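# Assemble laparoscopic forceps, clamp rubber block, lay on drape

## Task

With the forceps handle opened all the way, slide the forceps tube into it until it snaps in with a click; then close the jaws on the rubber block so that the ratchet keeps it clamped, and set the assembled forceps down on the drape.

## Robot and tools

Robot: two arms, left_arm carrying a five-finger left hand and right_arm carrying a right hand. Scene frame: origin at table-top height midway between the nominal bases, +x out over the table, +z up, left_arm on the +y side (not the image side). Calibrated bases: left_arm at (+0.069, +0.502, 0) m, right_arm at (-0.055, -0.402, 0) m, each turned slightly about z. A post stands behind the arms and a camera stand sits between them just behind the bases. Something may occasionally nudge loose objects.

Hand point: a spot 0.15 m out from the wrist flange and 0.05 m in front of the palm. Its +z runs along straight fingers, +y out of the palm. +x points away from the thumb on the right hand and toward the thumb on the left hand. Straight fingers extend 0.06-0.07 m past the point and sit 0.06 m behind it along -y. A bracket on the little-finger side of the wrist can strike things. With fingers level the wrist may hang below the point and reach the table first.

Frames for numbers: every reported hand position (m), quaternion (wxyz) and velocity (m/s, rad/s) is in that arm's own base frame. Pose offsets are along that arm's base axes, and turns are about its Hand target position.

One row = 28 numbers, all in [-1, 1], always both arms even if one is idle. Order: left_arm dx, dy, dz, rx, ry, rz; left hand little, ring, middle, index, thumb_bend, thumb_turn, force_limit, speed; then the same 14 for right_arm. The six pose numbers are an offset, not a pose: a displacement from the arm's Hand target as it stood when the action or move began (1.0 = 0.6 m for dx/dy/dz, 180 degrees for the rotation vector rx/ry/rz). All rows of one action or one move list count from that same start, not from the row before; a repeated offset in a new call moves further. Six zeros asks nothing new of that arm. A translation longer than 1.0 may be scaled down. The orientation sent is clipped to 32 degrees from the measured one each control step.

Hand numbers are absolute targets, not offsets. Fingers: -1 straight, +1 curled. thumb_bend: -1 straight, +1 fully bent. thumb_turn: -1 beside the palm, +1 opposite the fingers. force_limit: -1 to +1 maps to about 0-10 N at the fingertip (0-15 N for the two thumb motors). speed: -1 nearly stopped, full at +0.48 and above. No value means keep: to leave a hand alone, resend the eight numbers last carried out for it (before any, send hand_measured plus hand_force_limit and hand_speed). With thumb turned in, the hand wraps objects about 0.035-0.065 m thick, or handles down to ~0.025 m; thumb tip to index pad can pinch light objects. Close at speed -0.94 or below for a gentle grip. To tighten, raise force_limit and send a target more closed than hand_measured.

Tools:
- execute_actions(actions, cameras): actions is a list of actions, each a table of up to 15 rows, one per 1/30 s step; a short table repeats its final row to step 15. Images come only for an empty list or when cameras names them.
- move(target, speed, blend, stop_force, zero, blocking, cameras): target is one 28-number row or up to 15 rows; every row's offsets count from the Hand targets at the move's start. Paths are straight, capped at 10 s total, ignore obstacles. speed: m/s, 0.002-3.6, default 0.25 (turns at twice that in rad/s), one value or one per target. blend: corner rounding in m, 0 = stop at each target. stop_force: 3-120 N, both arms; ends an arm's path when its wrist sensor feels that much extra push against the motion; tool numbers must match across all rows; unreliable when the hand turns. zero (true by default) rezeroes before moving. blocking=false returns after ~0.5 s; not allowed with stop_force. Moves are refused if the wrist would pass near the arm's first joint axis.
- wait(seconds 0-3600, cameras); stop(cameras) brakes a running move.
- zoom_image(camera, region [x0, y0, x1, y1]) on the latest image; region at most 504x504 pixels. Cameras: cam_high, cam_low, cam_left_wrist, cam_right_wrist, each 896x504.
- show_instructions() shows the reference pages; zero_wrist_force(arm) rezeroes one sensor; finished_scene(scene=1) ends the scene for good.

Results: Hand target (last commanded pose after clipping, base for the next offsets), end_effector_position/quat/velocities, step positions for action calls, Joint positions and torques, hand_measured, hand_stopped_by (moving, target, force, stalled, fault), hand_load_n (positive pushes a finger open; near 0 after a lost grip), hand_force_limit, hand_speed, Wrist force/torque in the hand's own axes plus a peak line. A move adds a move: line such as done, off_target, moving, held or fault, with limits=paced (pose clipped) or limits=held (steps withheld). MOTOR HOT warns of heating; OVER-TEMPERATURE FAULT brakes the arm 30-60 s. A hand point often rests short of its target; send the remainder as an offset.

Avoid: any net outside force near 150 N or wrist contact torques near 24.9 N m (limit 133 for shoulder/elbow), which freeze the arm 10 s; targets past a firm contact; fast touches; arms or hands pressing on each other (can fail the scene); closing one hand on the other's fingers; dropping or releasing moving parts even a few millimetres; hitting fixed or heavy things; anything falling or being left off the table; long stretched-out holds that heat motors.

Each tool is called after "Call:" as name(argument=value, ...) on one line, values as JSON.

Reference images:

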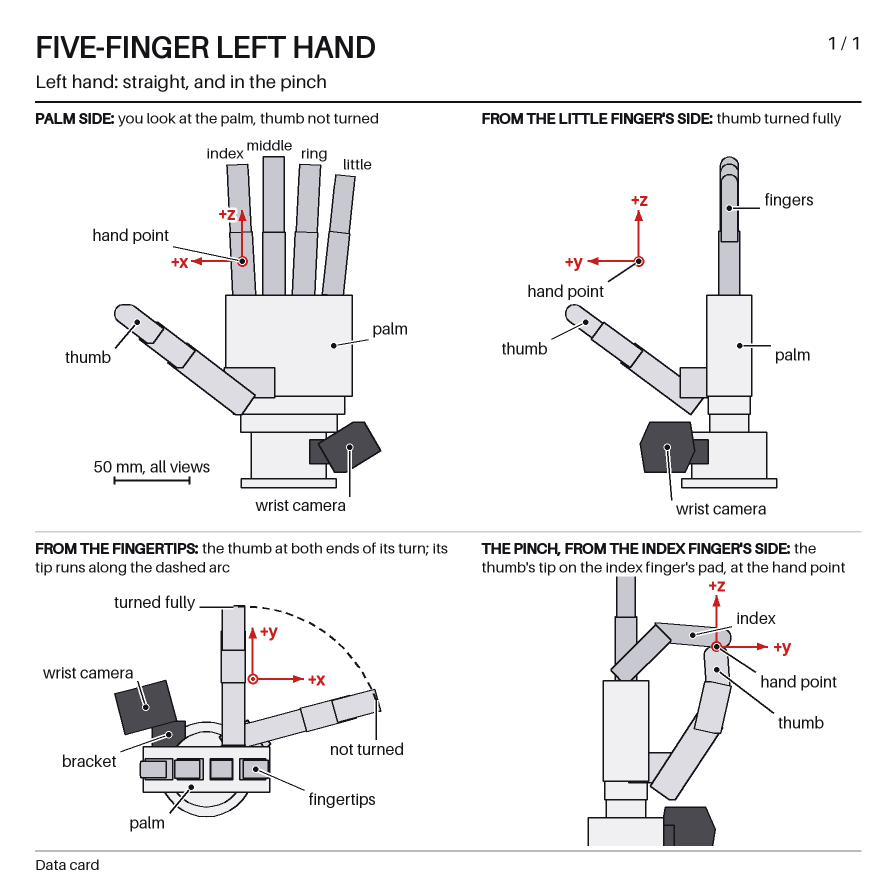

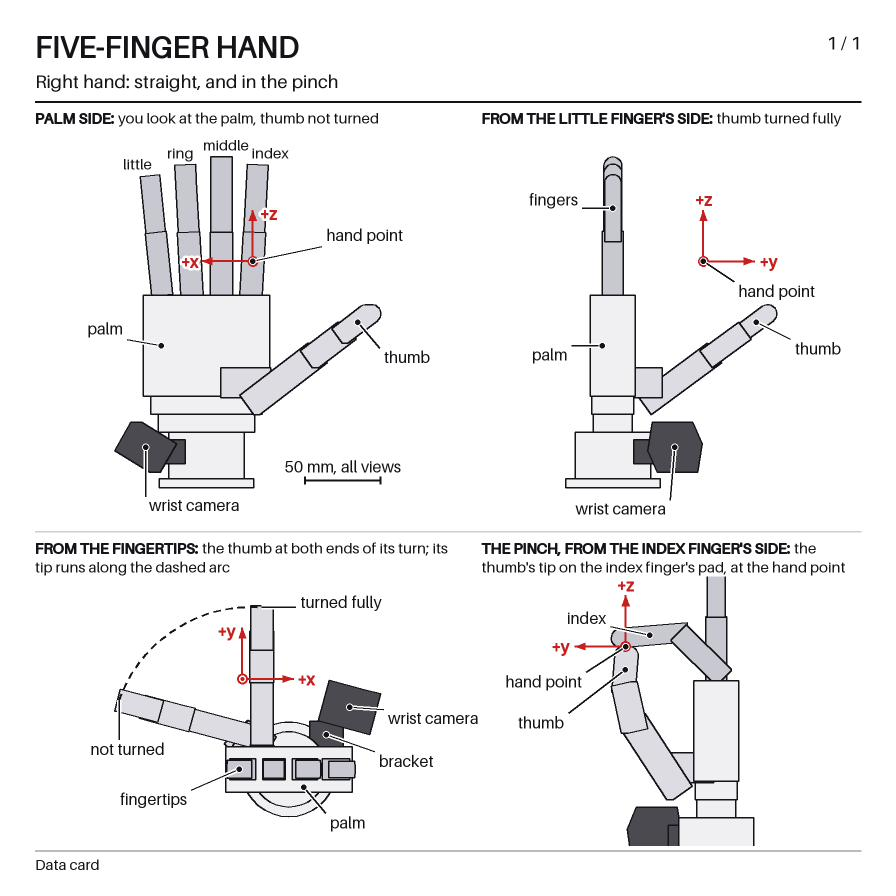

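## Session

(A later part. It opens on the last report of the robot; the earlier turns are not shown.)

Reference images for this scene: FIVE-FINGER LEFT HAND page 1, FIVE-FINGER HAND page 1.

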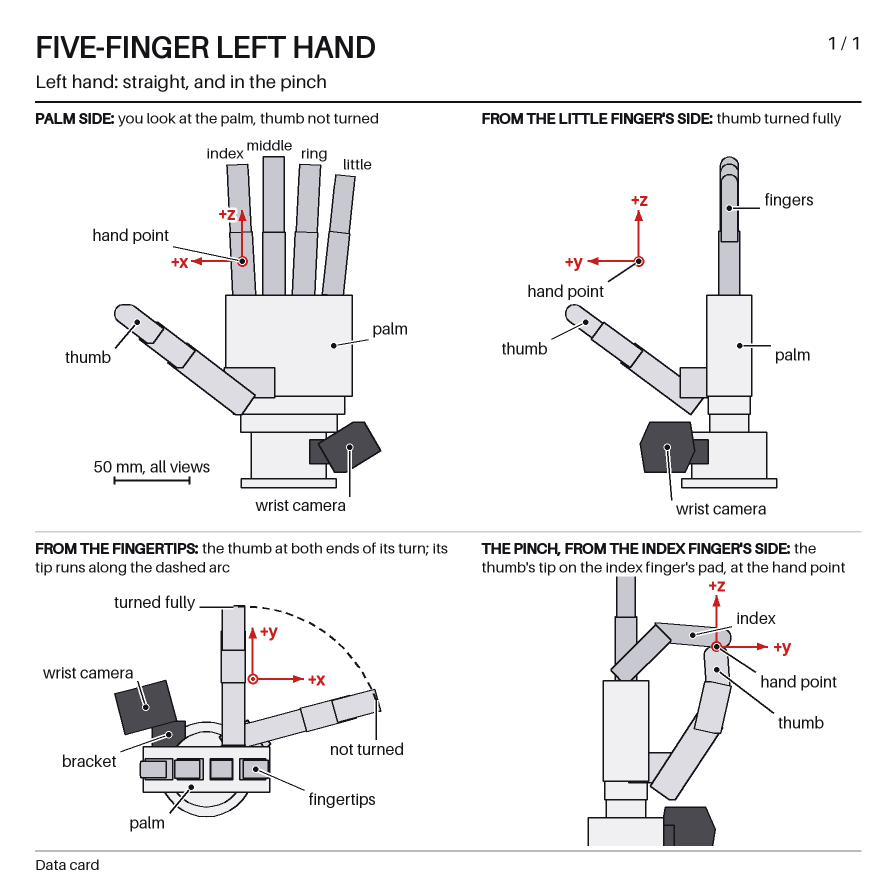

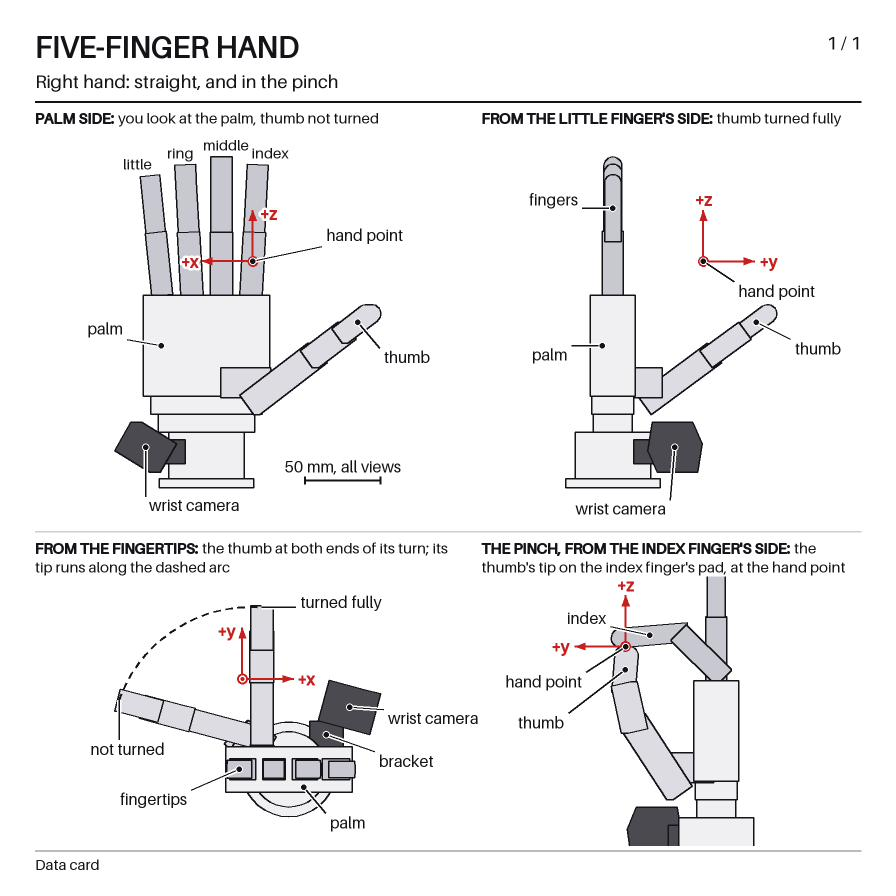

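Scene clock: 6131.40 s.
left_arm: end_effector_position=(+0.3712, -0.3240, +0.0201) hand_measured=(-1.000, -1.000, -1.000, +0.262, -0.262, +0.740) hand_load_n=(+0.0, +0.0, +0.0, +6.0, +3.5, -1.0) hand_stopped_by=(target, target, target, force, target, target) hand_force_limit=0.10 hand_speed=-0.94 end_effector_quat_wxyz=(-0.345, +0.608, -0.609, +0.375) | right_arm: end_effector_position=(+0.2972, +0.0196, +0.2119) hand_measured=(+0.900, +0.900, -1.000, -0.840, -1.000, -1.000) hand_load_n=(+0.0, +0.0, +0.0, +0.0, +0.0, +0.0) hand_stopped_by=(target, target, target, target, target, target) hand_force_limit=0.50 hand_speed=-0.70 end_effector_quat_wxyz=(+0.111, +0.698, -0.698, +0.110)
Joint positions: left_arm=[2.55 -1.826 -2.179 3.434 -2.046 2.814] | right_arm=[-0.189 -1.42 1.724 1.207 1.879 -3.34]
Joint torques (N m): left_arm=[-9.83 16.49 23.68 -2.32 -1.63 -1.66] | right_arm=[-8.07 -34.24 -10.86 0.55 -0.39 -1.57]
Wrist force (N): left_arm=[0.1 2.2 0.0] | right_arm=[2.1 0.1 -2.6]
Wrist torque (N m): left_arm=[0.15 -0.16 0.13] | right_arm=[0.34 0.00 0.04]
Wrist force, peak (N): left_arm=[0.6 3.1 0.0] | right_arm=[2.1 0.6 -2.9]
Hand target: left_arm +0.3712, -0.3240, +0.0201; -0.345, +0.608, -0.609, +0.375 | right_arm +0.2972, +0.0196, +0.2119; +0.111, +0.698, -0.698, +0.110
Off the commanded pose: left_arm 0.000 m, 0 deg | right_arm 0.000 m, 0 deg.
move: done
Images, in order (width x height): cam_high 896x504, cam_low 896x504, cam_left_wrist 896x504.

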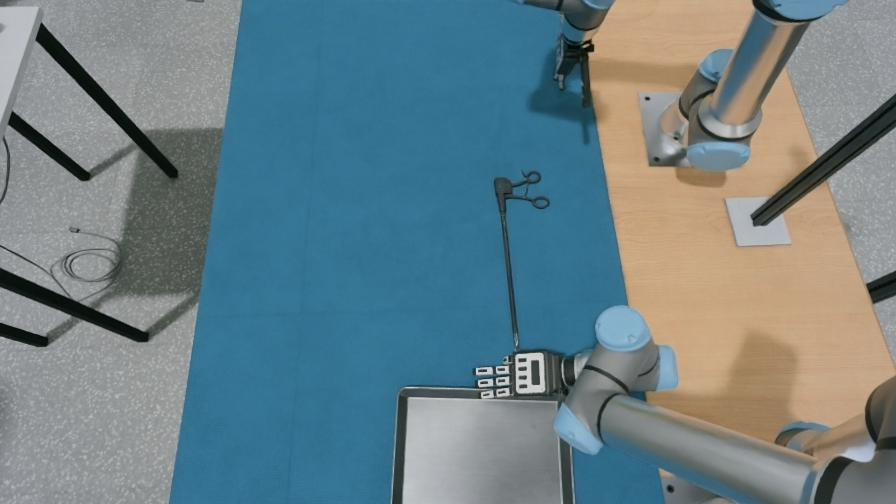

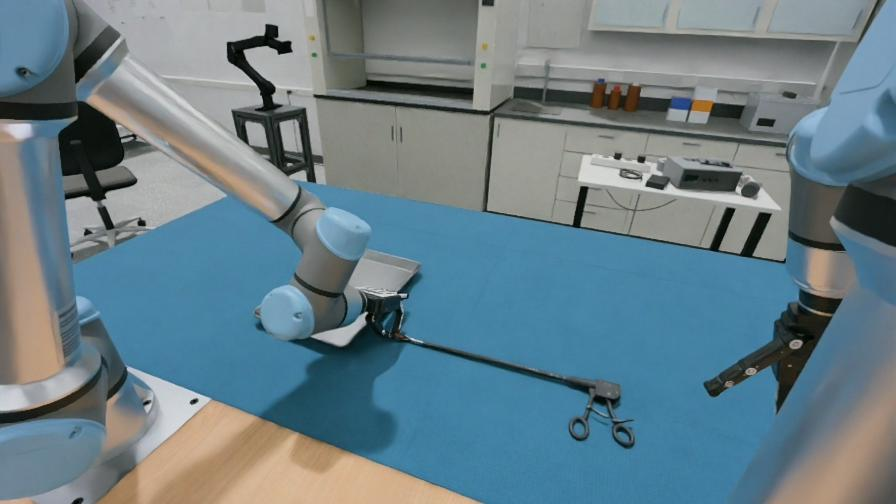

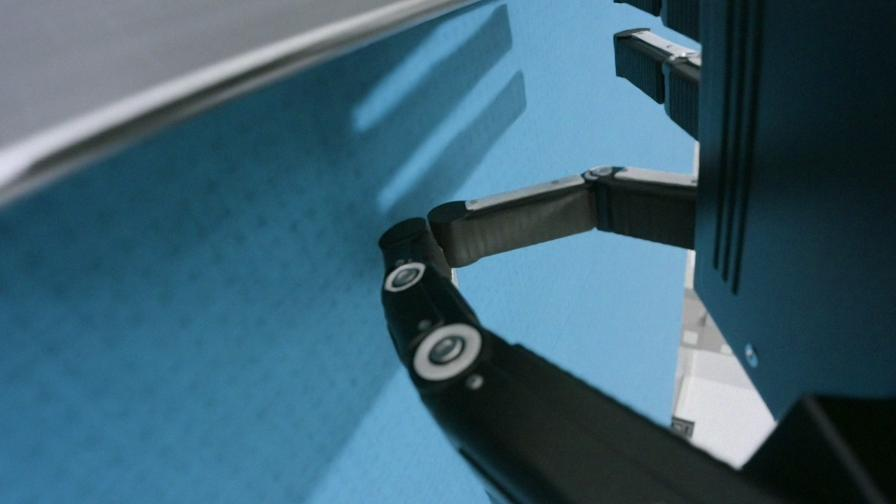

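Call:
move(target=[[0,0,0,0,0,0,-1,-1,-1,0.5,-0.26,0.74,0.1,-0.94, 0,0,0.08,0,0,0,-1,-1,-1,-0.5,-0.8,0.5,0.5,-0.5],[0,0,0,0,0,0,-1,-1,-1,0.5,-0.26,0.74,0.1,-0.94, 0.03,0.10,0.10,0.3439,-0.1134,0.5913,-1,-1,-1,-0.5,-0.8,0.5,0.5,-0.5]], speed=0.2, cameras=["all"])

Scene clock: 6255.40 s.
left_arm: end_effector_position=(+0.3712, -0.3240, +0.0201) hand_measured=(-1.000, -1.000, -1.000, +0.262, -0.262, +0.740) hand_load_n=(+0.0, +0.0, +0.0, +5.5, +3.5, -1.0) hand_stopped_by=(target, target, target, force, target, target) hand_force_limit=0.10 hand_speed=-0.94 end_effector_quat_wxyz=(-0.345, +0.608, -0.609, +0.375) | right_arm: end_effector_position=(+0.3152, +0.0796, +0.2719) hand_measured=(-1.000, -1.000, -1.000, -0.500, -0.800, +0.500) hand_load_n=(+0.0, +0.0, +0.0, +0.0, +0.0, +0.0) hand_stopped_by=(target, target, target, target, target, target) hand_force_limit=0.50 hand_speed=-0.50 end_effector_quat_wxyz=(-0.440, +0.884, +0.140, -0.071)
Joint positions: left_arm=[2.55 -1.826 -2.179 3.434 -2.046 2.814] | right_arm=[-0.505 -1.336 1.798 1.88 0.996 -5.77]
Joint torques (N m): left_arm=[-10.18 15.34 25.65 -2.35 -1.61 -1.68] | right_arm=[6.98 -14.22 -21.19 5.02 0.98 -2.18]
Wrist force (N): left_arm=[0.2 2.4 0.0] | right_arm=[1.3 0.1 -2.2]
Wrist torque (N m): left_arm=[0.18 -0.17 0.13] | right_arm=[0.73 -0.05 0.03]
Wrist force, peak (N): left_arm=[0.1 2.8 0.2] | right_arm=[2.2 0.1 -3.5]
Hand target: left_arm +0.3712, -0.3240, +0.0201; -0.345, +0.608, -0.609, +0.375 | right_arm +0.3152, +0.0796, +0.2719; -0.440, +0.884, +0.140, -0.071
Off the commanded pose: left_arm 0.000 m, 0 deg | right_arm 0.000 m, 0 deg.
move: done

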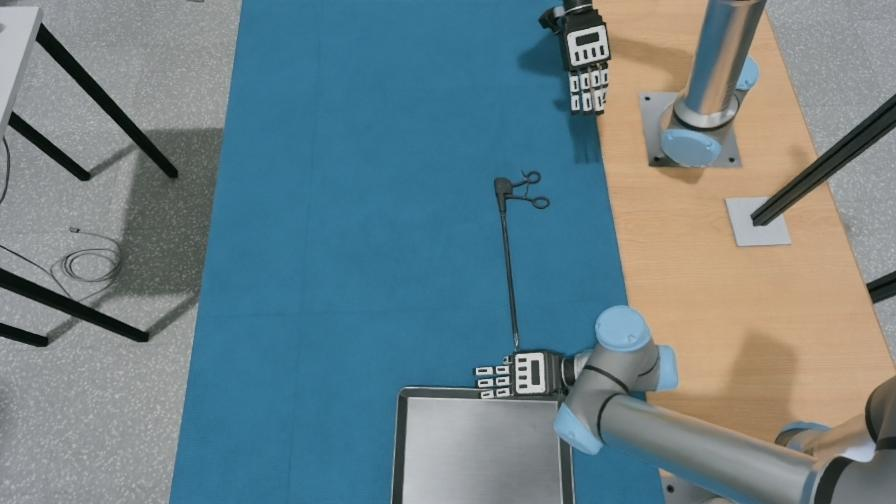

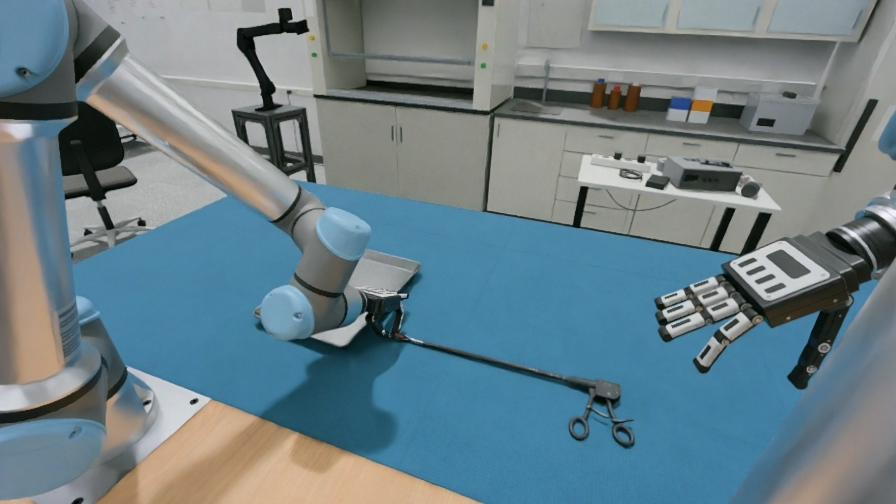

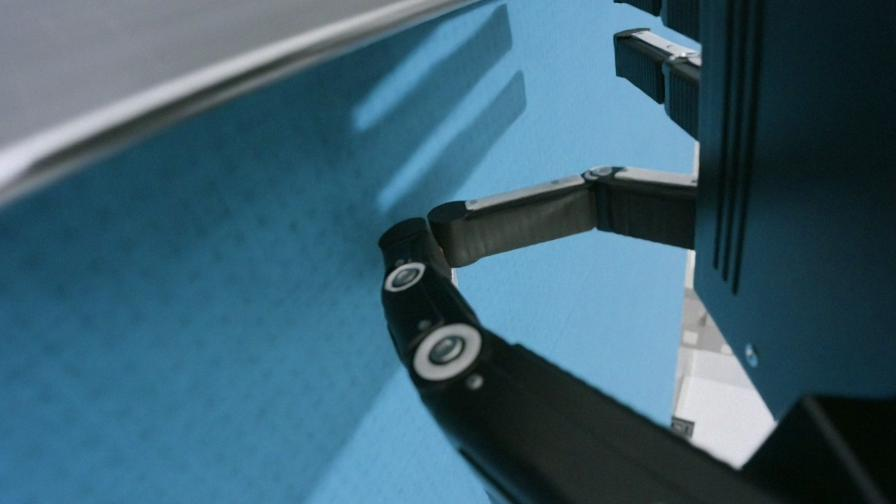

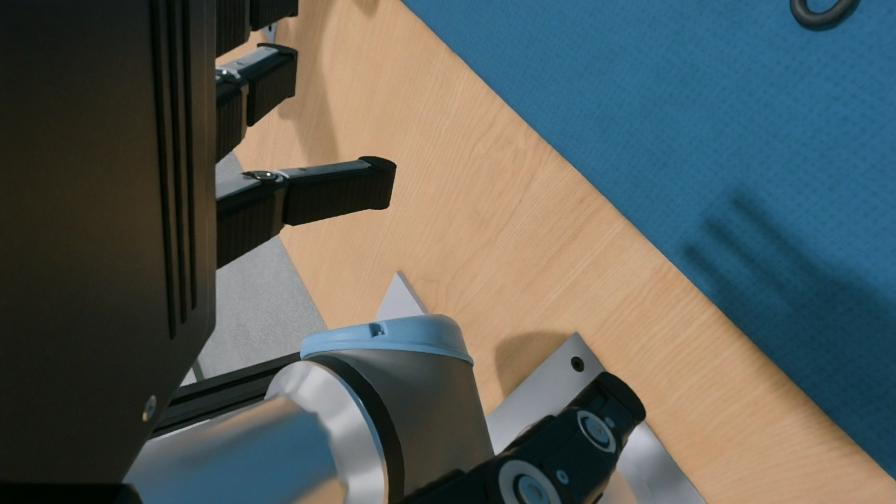

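Call:
move(target=[0,0,0,0,0,0,-1,-1,-1,0.5,-0.26,0.74,0.1,-0.94, 0.1113,0.159,-0.303,0,0,0,-1,-1,-1,-0.45,-1,0.5,0.5,-0.5], speed=0.15, cameras=["cam_high","cam_low","cam_right_wrist"])

Scene clock: 6270.93 s.
left_arm: end_effector_position=(+0.3712, -0.3240, +0.0201) hand_measured=(-1.000, -1.000, -1.000, +0.262, -0.262, +0.740) hand_load_n=(+0.0, +0.0, +0.0, +5.5, +3.5, -1.0) hand_stopped_by=(target, target, target, force, target, target) hand_force_limit=0.10 hand_speed=-0.94 end_effector_quat_wxyz=(-0.345, +0.608, -0.609, +0.375) | right_arm: end_effector_position=(+0.3820, +0.1749, +0.0902) hand_measured=(-1.000, -1.000, -1.000, -0.450, -1.000, +0.500) hand_load_n=(+0.0, +0.0, +0.0, +0.0, +0.0, +0.0) hand_stopped_by=(target, target, target, target, target, target) hand_force_limit=0.50 hand_speed=-0.50 end_effector_quat_wxyz=(-0.440, +0.884, +0.140, -0.071)
Joint positions: left_arm=[2.55 -1.826 -2.179 3.434 -2.046 2.814] | right_arm=[-0.229 -0.95 1.731 1.393 0.819 -5.499]
Joint torques (N m): left_arm=[-10.56 16.69 25.94 -2.07 -1.66 -1.69] | right_arm=[7 -26.6 -17.43 0.01 -2.28 2.23]
Wrist force (N): left_arm=[0.0 2.3 0.0] | right_arm=[1.3 0.2 -2.5]
Wrist torque (N m): left_arm=[0.15 -0.14 0.12] | right_arm=[0.76 -0.03 -0.07]
Wrist force, peak (N): left_arm=[0.2 2.8 0.0] | right_arm=[0.8 -0.1 -3.4]
Hand target: left_arm +0.3712, -0.3240, +0.0201; -0.345, +0.608, -0.609, +0.375 | right_arm +0.3820, +0.1750, +0.0901; -0.440, +0.884, +0.140, -0.071
Off the commanded pose: left_arm 0.000 m, 0 deg | right_arm 0.000 m, 0 deg.
move: done

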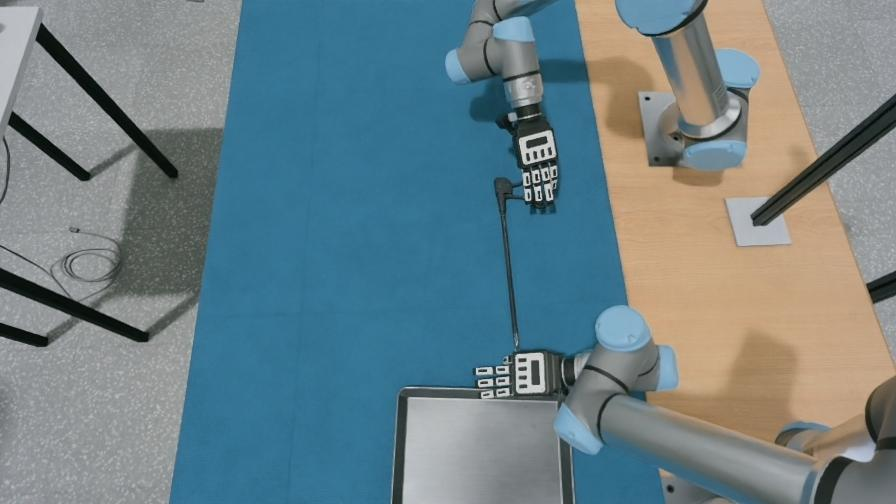

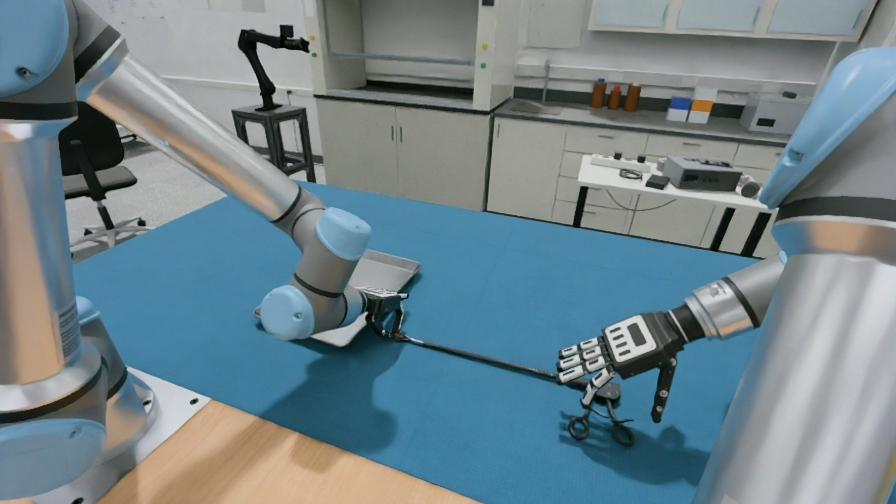

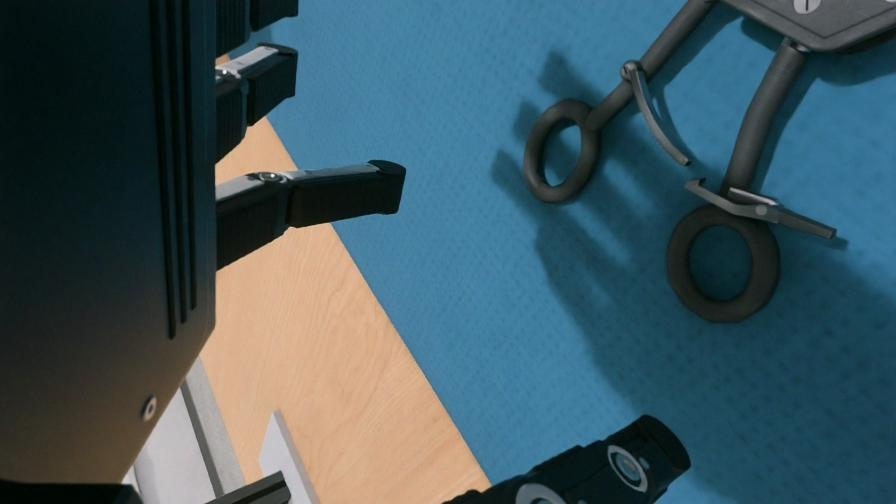

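Call:
move(target=[0,0,0,0,0,0,-1,-1,-1,0.5,-0.26,0.74,0.1,-0.94, 0.0335,-0.0055,-0.075,0,0,0,-1,-1,-1,-0.45,-1,0.5,0.5,-0.5], speed=0.05, cameras=["cam_high","cam_low","cam_right_wrist"])

Call:
zoom_image(camera="cam_low", region=[540, 340, 700, 460])

Call:
zoom_image(camera="cam_right_wrist", region=[340, 80, 700, 400])

Scene clock: 6296.00 s.
left_arm: end_effector_position=(+0.3712, -0.3240, +0.0201) hand_measured=(-1.000, -1.000, -1.000, +0.262, -0.262, +0.740) hand_load_n=(+0.0, +0.0, +0.0, +6.0, +4.0, -1.0) hand_stopped_by=(target, target, target, force, target, target) hand_force_limit=0.10 hand_speed=-0.94 end_effector_quat_wxyz=(-0.345, +0.608, -0.609, +0.375) | right_arm: end_effector_position=(+0.4021, +0.1717, +0.0452) hand_measured=(-1.000, -1.000, -1.000, -0.450, -1.000, +0.500) hand_load_n=(+0.0, +0.0, +0.0, +0.0, +0.0, +0.0) hand_stopped_by=(target, target, target, target, target, target) hand_force_limit=0.50 hand_speed=-0.50 end_effector_quat_wxyz=(-0.440, +0.884, +0.140, -0.071)
Joint positions: left_arm=[2.55 -1.826 -2.179 3.434 -2.046 2.814] | right_arm=[-0.226 -0.839 1.676 1.335 0.818 -5.496]
Joint torques (N m): left_arm=[-10.1 17.06 23.86 -2.3 -1.29 -1.5] | right_arm=[7.42 -29.28 -16.86 0.23 -2.27 2.2]
Wrist force (N): left_arm=[0.2 2.0 0.0] | right_arm=[1.1 0.0 -2.1]
Wrist torque (N m): left_arm=[0.11 -0.17 0.15] | right_arm=[0.71 -0.02 -0.11]
Wrist force, peak (N): left_arm=[0.2 2.7 0.0] | right_arm=[1.2 0.3 -2.7]
Hand target: left_arm +0.3712, -0.3240, +0.0201; -0.345, +0.608, -0.609, +0.375 | right_arm +0.4021, +0.1717, +0.0451; -0.440, +0.884, +0.140, -0.071
Off the commanded pose: left_arm 0.000 m, 0 deg | right_arm 0.000 m, 0 deg.
move: done

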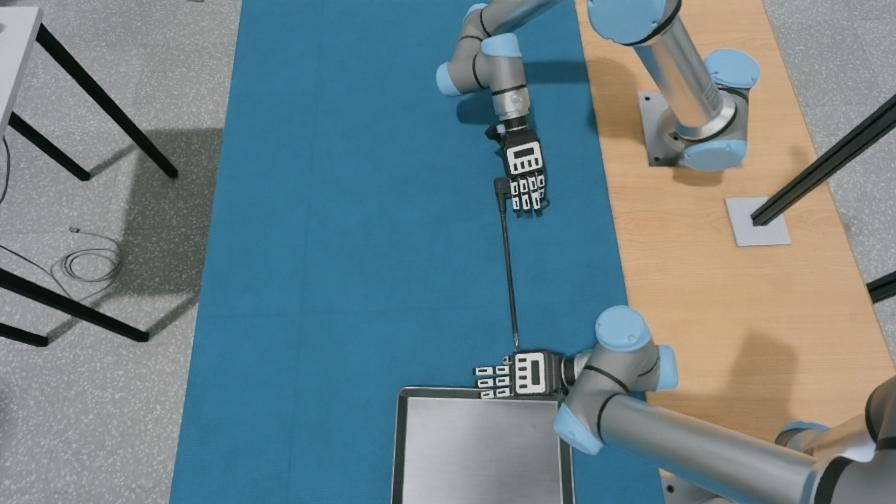

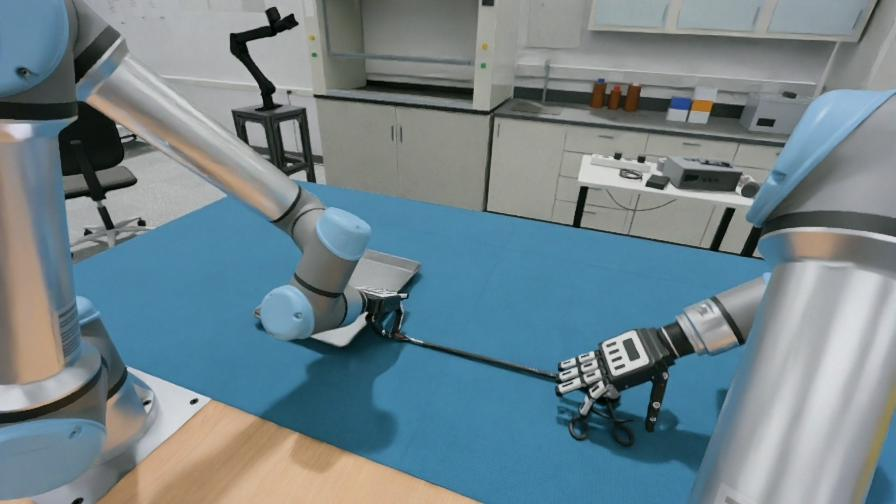

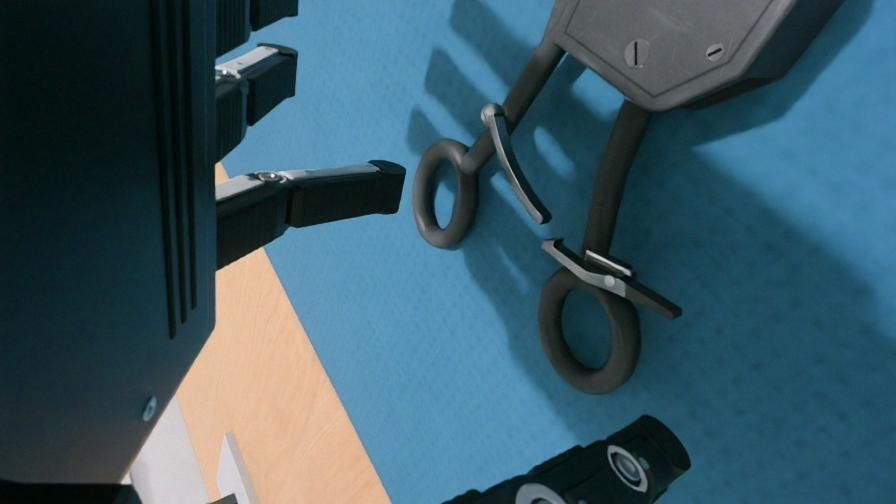

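Scaled by 3.150 from the camera's image (finer frame: 1280x720).

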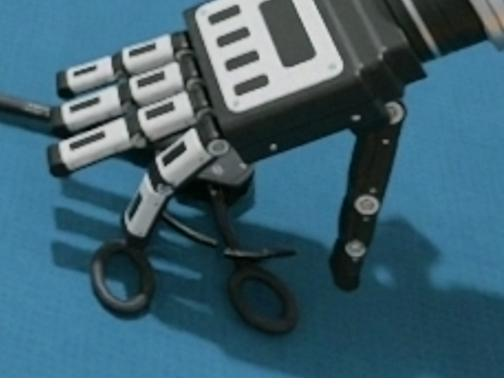

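Scaled by 1.400 from the camera's image (finer frame: 1280x720).

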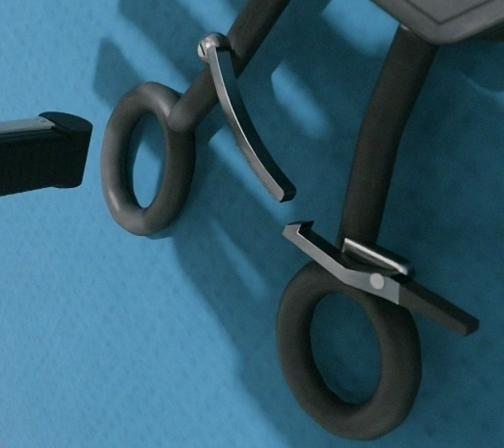

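Call:
move(target=[0,0,0,0,0,0,-1,-1,-1,0.5,-0.26,0.74,0.1,-0.94, 0.0025,-0.0083,-0.0183,0,0,0,-1,-1,-1,-0.45,-0.8,0.5,0.5,-0.5], speed=0.03, cameras=["cam_low","cam_right_wrist"])

Call:
zoom_image(camera="cam_low", region=[540, 340, 700, 460])

Call:
zoom_image(camera="cam_right_wrist", region=[340, 80, 700, 480])

Scene clock: 6332.87 s.
left_arm: end_effector_position=(+0.3712, -0.3240, +0.0201) hand_measured=(-1.000, -1.000, -1.000, +0.262, -0.262, +0.740) hand_load_n=(+0.0, -0.5, +0.0, +6.0, +3.5, -1.0) hand_stopped_by=(target, target, target, force, target, target) hand_force_limit=0.10 hand_speed=-0.94 end_effector_quat_wxyz=(-0.345, +0.608, -0.609, +0.375) | right_arm: end_effector_position=(+0.4036, +0.1667, +0.0342) hand_measured=(-1.000, -1.000, -1.000, -0.450, -0.800, +0.500) hand_load_n=(+0.0, +0.0, +0.0, +0.0, +0.0, +0.0) hand_stopped_by=(target, target, target, target, target, target) hand_force_limit=0.50 hand_speed=-0.50 end_effector_quat_wxyz=(-0.440, +0.884, +0.140, -0.071)
Joint positions: left_arm=[2.55 -1.826 -2.179 3.434 -2.046 2.814] | right_arm=[-0.236 -0.817 1.674 1.322 0.823 -5.507]
Joint torques (N m): left_arm=[-10.89 16.84 25.16 -2.28 -1.57 -1.5] | right_arm=[-8.87 -28.74 -16.37 0.1 0.7 -2.42]
Wrist force (N): left_arm=[0.2 2.4 0.1] | right_arm=[1.2 0.4 -2.1]
Wrist torque (N m): left_arm=[0.16 -0.16 0.14] | right_arm=[0.77 -0.03 0.04]
Wrist force, peak (N): left_arm=[0.1 2.8 0.0] | right_arm=[1.5 0.2 -2.5]
Hand target: left_arm +0.3712, -0.3240, +0.0201; -0.345, +0.608, -0.609, +0.375 | right_arm +0.4036, +0.1667, +0.0342; -0.440, +0.884, +0.140, -0.071
Off the commanded pose: left_arm 0.000 m, 0 deg | right_arm 0.000 m, 0 deg.
move: done

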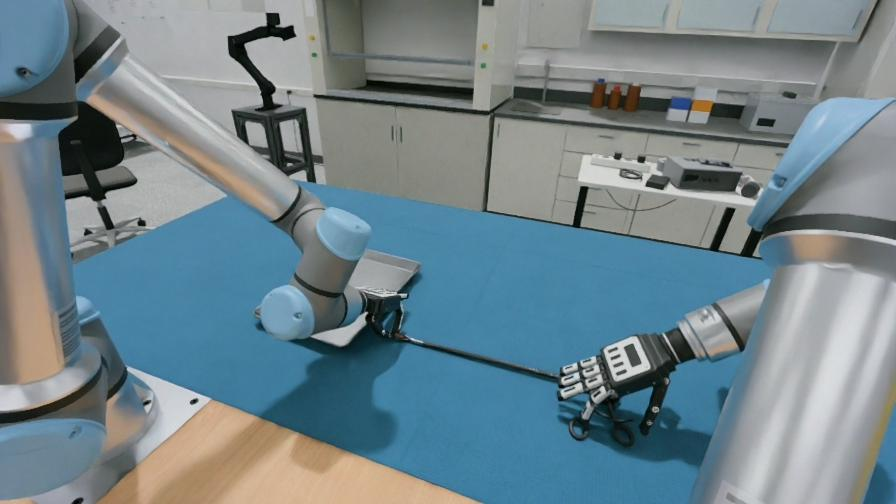

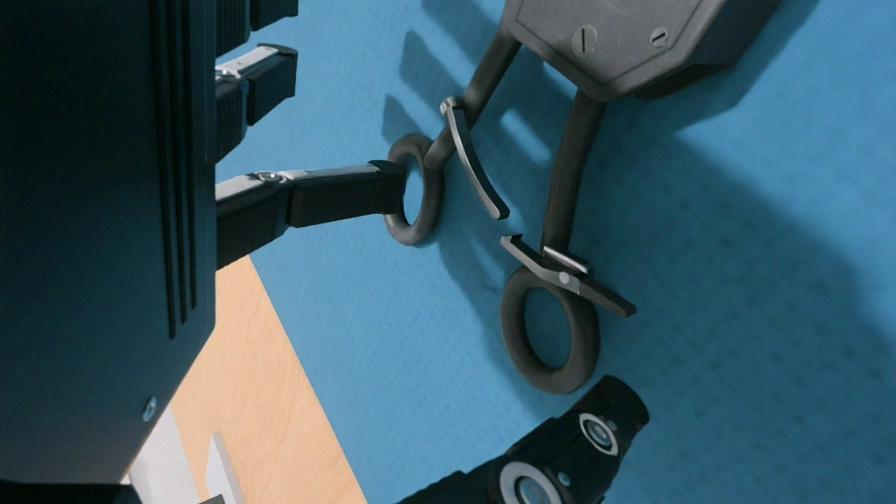

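Scaled by 3.150 from the camera's image (finer frame: 1280x720).

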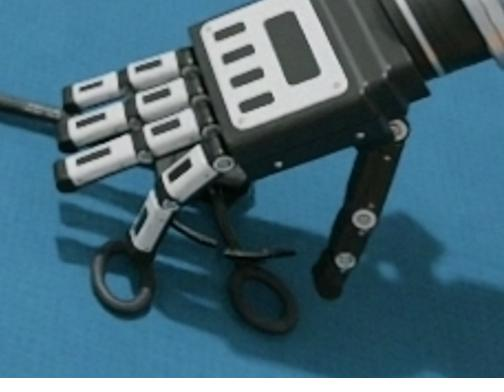

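Scaled by 1.260 from the camera's image (finer frame: 1280x720).

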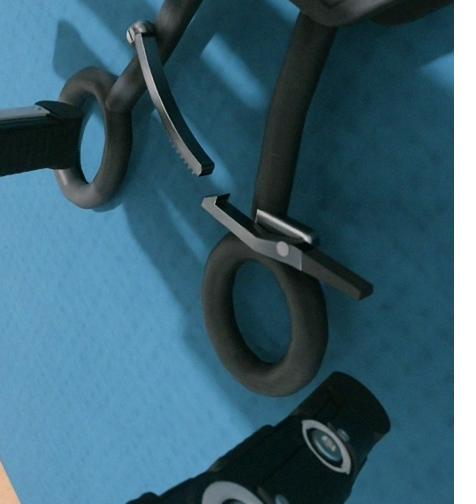

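Call:
move(target=[0,0,0,0,0,0,-1,-1,-1,0.5,-0.26,0.74,0.1,-0.94, 0.0017,-0.0025,-0.0133,0,0,0,-1,-1,-1,-0.45,-0.8,0.5,0.5,-0.5], speed=0.01, stop_force=3, cameras=["cam_low","cam_right_wrist"])

Call:
zoom_image(camera="cam_low", region=[540, 340, 700, 460])

Call:
zoom_image(camera="cam_right_wrist", region=[340, 80, 700, 480])

Scene clock: 6345.87 s.
left_arm: end_effector_position=(+0.3712, -0.3240, +0.0201) hand_measured=(-1.000, -1.000, -1.000, +0.262, -0.262, +0.740) hand_load_n=(+0.0, +0.0, +0.0, +5.5, +3.5, -1.0) hand_stopped_by=(target, target, target, force, target, target) hand_force_limit=0.10 hand_speed=-0.94 end_effector_quat_wxyz=(-0.345, +0.608, -0.609, +0.375) | right_arm: end_effector_position=(+0.4044, +0.1654, +0.0276) hand_measured=(-1.000, -1.000, -1.000, -0.450, -0.800, +0.500) hand_load_n=(+0.0, +0.0, +0.0, +1.0, +0.0, +0.0) hand_stopped_by=(target, target, target, target, target, target) hand_force_limit=0.50 hand_speed=-0.50 end_effector_quat_wxyz=(-0.440, +0.884, +0.140, -0.071)
Joint positions: left_arm=[2.55 -1.826 -2.179 3.434 -2.046 2.814] | right_arm=[-0.238 -0.804 1.672 1.312 0.825 -5.509]
Joint torques (N m): left_arm=[-10.04 15.79 23.69 -2.2 -1.4 -1.48] | right_arm=[6.77 -51.67 -4.31 4.35 -1.4 1.76]
Wrist force (N): left_arm=[0.3 2.5 0.1] | right_arm=[0.5 -2.3 -3.5]
Wrist torque (N m): left_arm=[0.18 -0.18 0.14] | right_arm=[0.72 0.02 -0.01]
Wrist force, peak (N): left_arm=[-0.2 2.8 -0.2] | right_arm=[0.6 -4.9 -5.1]
Hand target: left_arm +0.3712, -0.3240, +0.0201; -0.345, +0.608, -0.609, +0.375 | right_arm +0.4044, +0.1654, +0.0276; -0.440, +0.884, +0.140, -0.071 (not the last commanded pose)
Off the commanded pose: left_arm 0.000 m, 0 deg | right_arm 0.001 m, 0 deg.
move: contact (right_arm)

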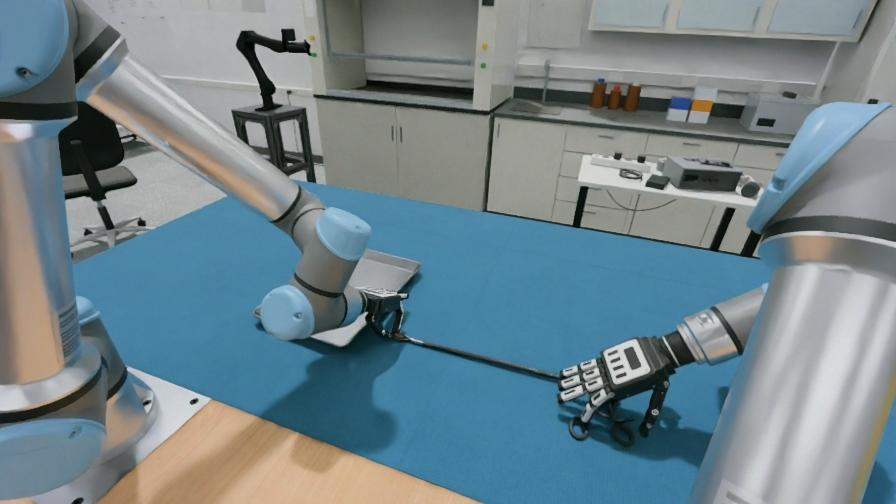

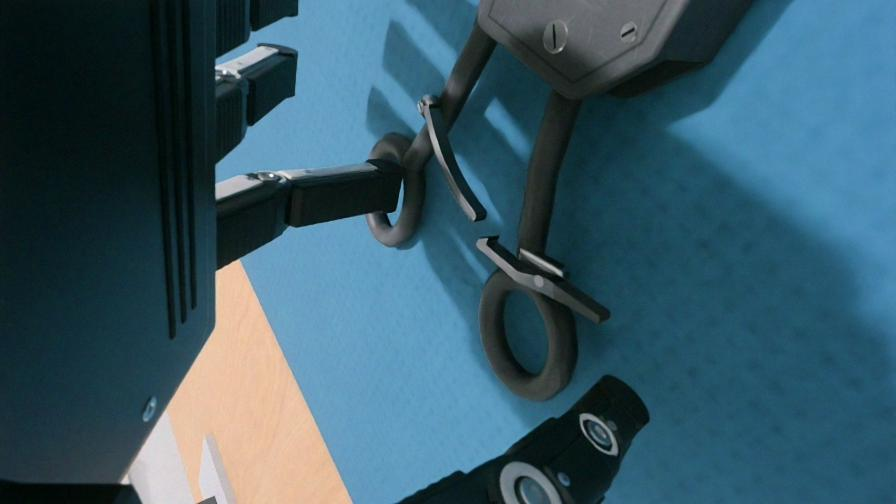

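Scaled by 3.150 from the camera's image (finer frame: 1280x720).

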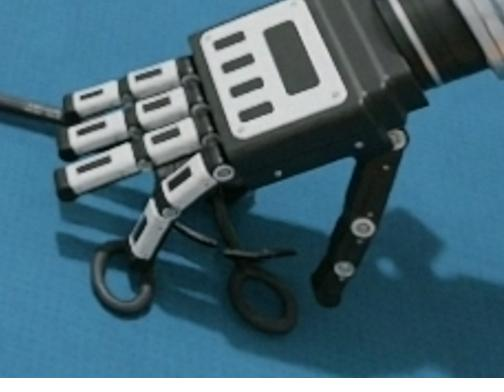

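Scaled by 1.260 from the camera's image (finer frame: 1280x720).

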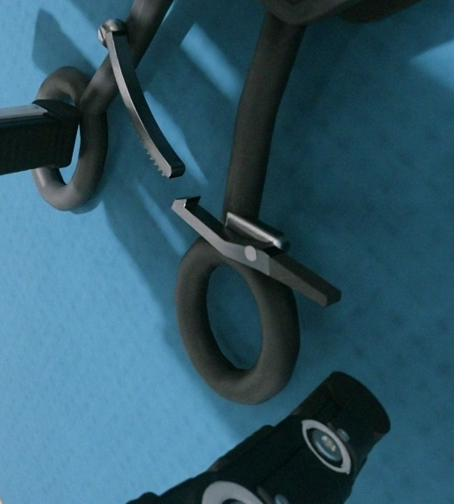

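Call:
zoom_image(camera="cam_low", region=[560, 380, 660, 460])

Call:
zoom_image(camera="cam_right_wrist", region=[340, 100, 480, 280])

Scaled by 5.040 from the camera's image (finer frame: 1280x720).

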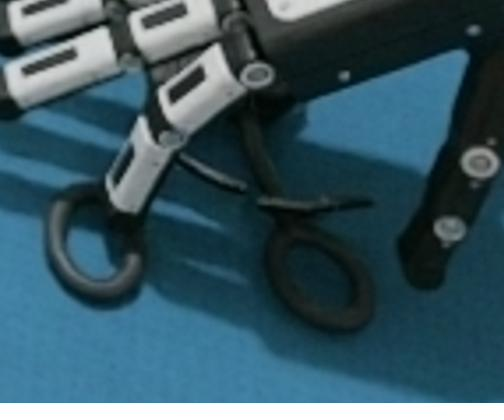

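Scaled by 2.800 from the camera's image (finer frame: 1280x720).

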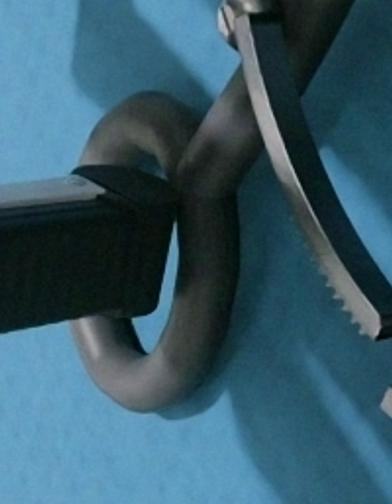

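Call:
move(target=[[0,0,0,0,0,0,-1,-1,-1,0.5,-0.26,0.74,0.1,-0.94, 0,0.003,0.002,0,0,0,-1,-1,-1,-0.45,-0.8,0.5,0.5,-0.5],[0,0,0,0,0,0,-1,-1,-1,0.5,-0.26,0.74,0.1,-0.94, -0.002,0.004,0.002,0,0,0,-1,-1,-1,-0.45,-0.8,0.5,0.5,-0.5]], speed=0.01)

Call:
move(target=[0,0,0,0,0,0,-1,-1,-1,0.5,-0.26,0.74,0.1,-0.94, 0,0,-0.01,0,0,0,-1,-1,-1,-0.45,-0.8,0.5,0.5,-0.5], speed=0.006, stop_force=3, cameras=["cam_low","cam_right_wrist"])

Call:
zoom_image(camera="cam_low", region=[560, 380, 660, 460])

Call:
zoom_image(camera="cam_right_wrist", region=[340, 100, 480, 280])

Scene clock: 6384.67 s.
left_arm: end_effector_position=(+0.3712, -0.3240, +0.0201) hand_measured=(-1.000, -1.000, -1.000, +0.262, -0.262, +0.740) hand_load_n=(+0.0, +0.0, +0.0, +6.0, +3.5, -1.0) hand_stopped_by=(target, target, target, force, target, target) hand_force_limit=0.10 hand_speed=-0.94 end_effector_quat_wxyz=(-0.345, +0.608, -0.609, +0.375) | right_arm: end_effector_position=(+0.4032, +0.1678, +0.0288) hand_measured=(-1.000, -1.000, -1.000, -0.450, -0.800, +0.500) hand_load_n=(+0.0, +0.0, +0.0, +0.0, +0.0, +0.0) hand_stopped_by=(target, target, target, target, target, target) hand_force_limit=0.50 hand_speed=-0.50 end_effector_quat_wxyz=(-0.440, +0.884, +0.140, -0.071)
Joint positions: left_arm=[2.55 -1.826 -2.179 3.434 -2.046 2.814] | right_arm=[-0.234 -0.808 1.675 1.31 0.822 -5.504]
Joint torques (N m): left_arm=[-8.81 17.63 25.12 -2.25 -1.35 -1.62] | right_arm=[7.26 -52.31 -6.6 0.09 -2.38 2.26]
Wrist force (N): left_arm=[0.2 2.4 0.0] | right_arm=[1.3 0.1 -2.3]
Wrist torque (N m): left_arm=[0.16 -0.16 0.13] | right_arm=[0.74 -0.04 -0.08]
Wrist force, peak (N): left_arm=[0.4 2.7 -0.1] | right_arm=[0.5 -2.3 -3.7]
Hand target: left_arm +0.3712, -0.3240, +0.0201; -0.345, +0.608, -0.609, +0.375 | right_arm +0.4032, +0.1678, +0.0288; -0.440, +0.884, +0.140, -0.071
Off the commanded pose: left_arm 0.000 m, 0 deg | right_arm 0.000 m, 0 deg.
move: done

Scene clock: 6386.17 s.
left_arm: end_effector_position=(+0.3712, -0.3240, +0.0201) hand_measured=(-1.000, -1.000, -1.000, +0.262, -0.262, +0.740) hand_load_n=(+0.0, +0.0, +0.0, +5.5, +3.5, -1.0) hand_stopped_by=(target, target, target, force, target, target) hand_force_limit=0.10 hand_speed=-0.94 end_effector_quat_wxyz=(-0.345, +0.608, -0.609, +0.375) | right_arm: end_effector_position=(+0.4032, +0.1679, +0.0264) hand_measured=(-1.000, -1.000, -1.000, -0.450, -0.800, +0.500) hand_load_n=(+0.0, +0.0, +0.0, +1.0, +0.0, +0.0) hand_stopped_by=(target, target, target, target, target, target) hand_force_limit=0.50 hand_speed=-0.50 end_effector_quat_wxyz=(-0.441, +0.884, +0.140, -0.071)
Joint positions: left_arm=[2.55 -1.826 -2.179 3.434 -2.046 2.814] | right_arm=[-0.234 -0.804 1.676 1.305 0.822 -5.504]
Joint torques (N m): left_arm=[-10.05 17.03 24 -2.35 -1.39 -1.78] | right_arm=[5.96 -52.01 -9.49 4.54 -1.34 1.87]
Wrist force (N): left_arm=[0.4 2.1 -0.3] | right_arm=[0.7 -1.4 -2.4]
Wrist torque (N m): left_arm=[0.15 -0.20 0.15] | right_arm=[0.70 -0.03 -0.11]
Wrist force, peak (N): left_arm=[0.5 2.7 -0.1] | right_arm=[-0.6 -4.2 -3.7]
Hand target: left_arm +0.3712, -0.3240, +0.0201; -0.345, +0.608, -0.609, +0.375 | right_arm +0.4032, +0.1679, +0.0264; -0.440, +0.884, +0.140, -0.071 (not the last commanded pose)
Off the commanded pose: left_arm 0.000 m, 0 deg | right_arm 0.004 m, 0 deg.
move: contact (right_arm)

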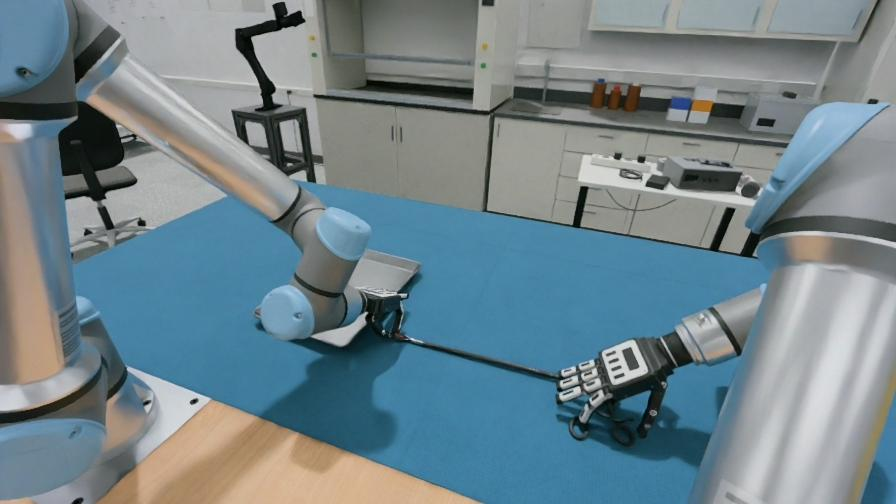

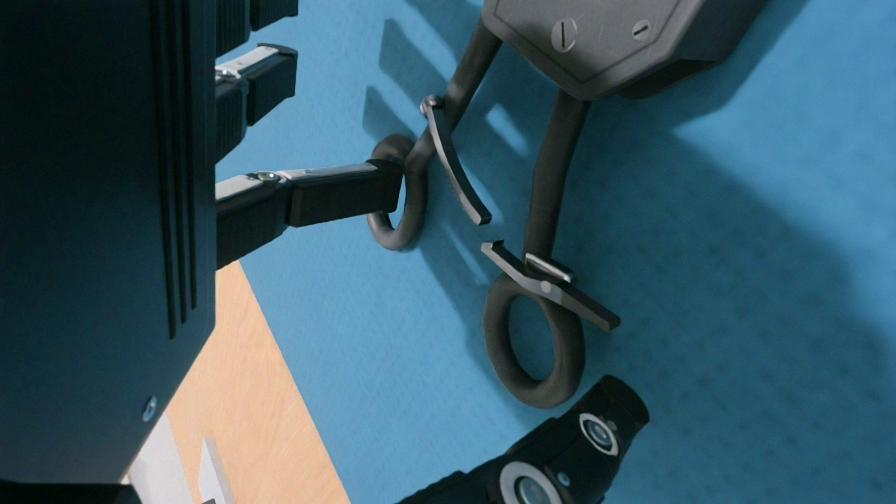

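Scaled by 5.040 from the camera's image (finer frame: 1280x720).

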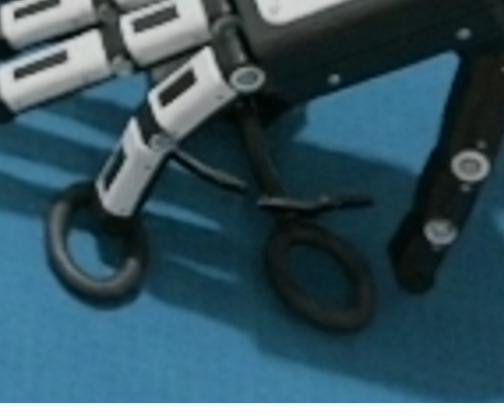

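Scaled by 2.800 from the camera's image (finer frame: 1280x720).

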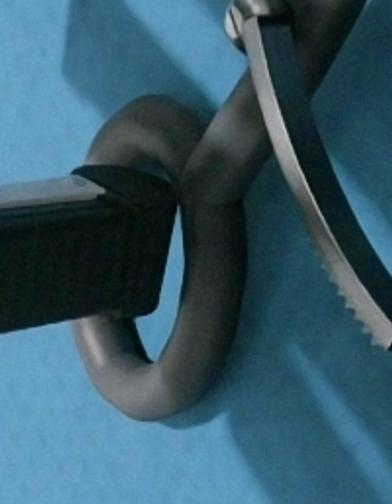

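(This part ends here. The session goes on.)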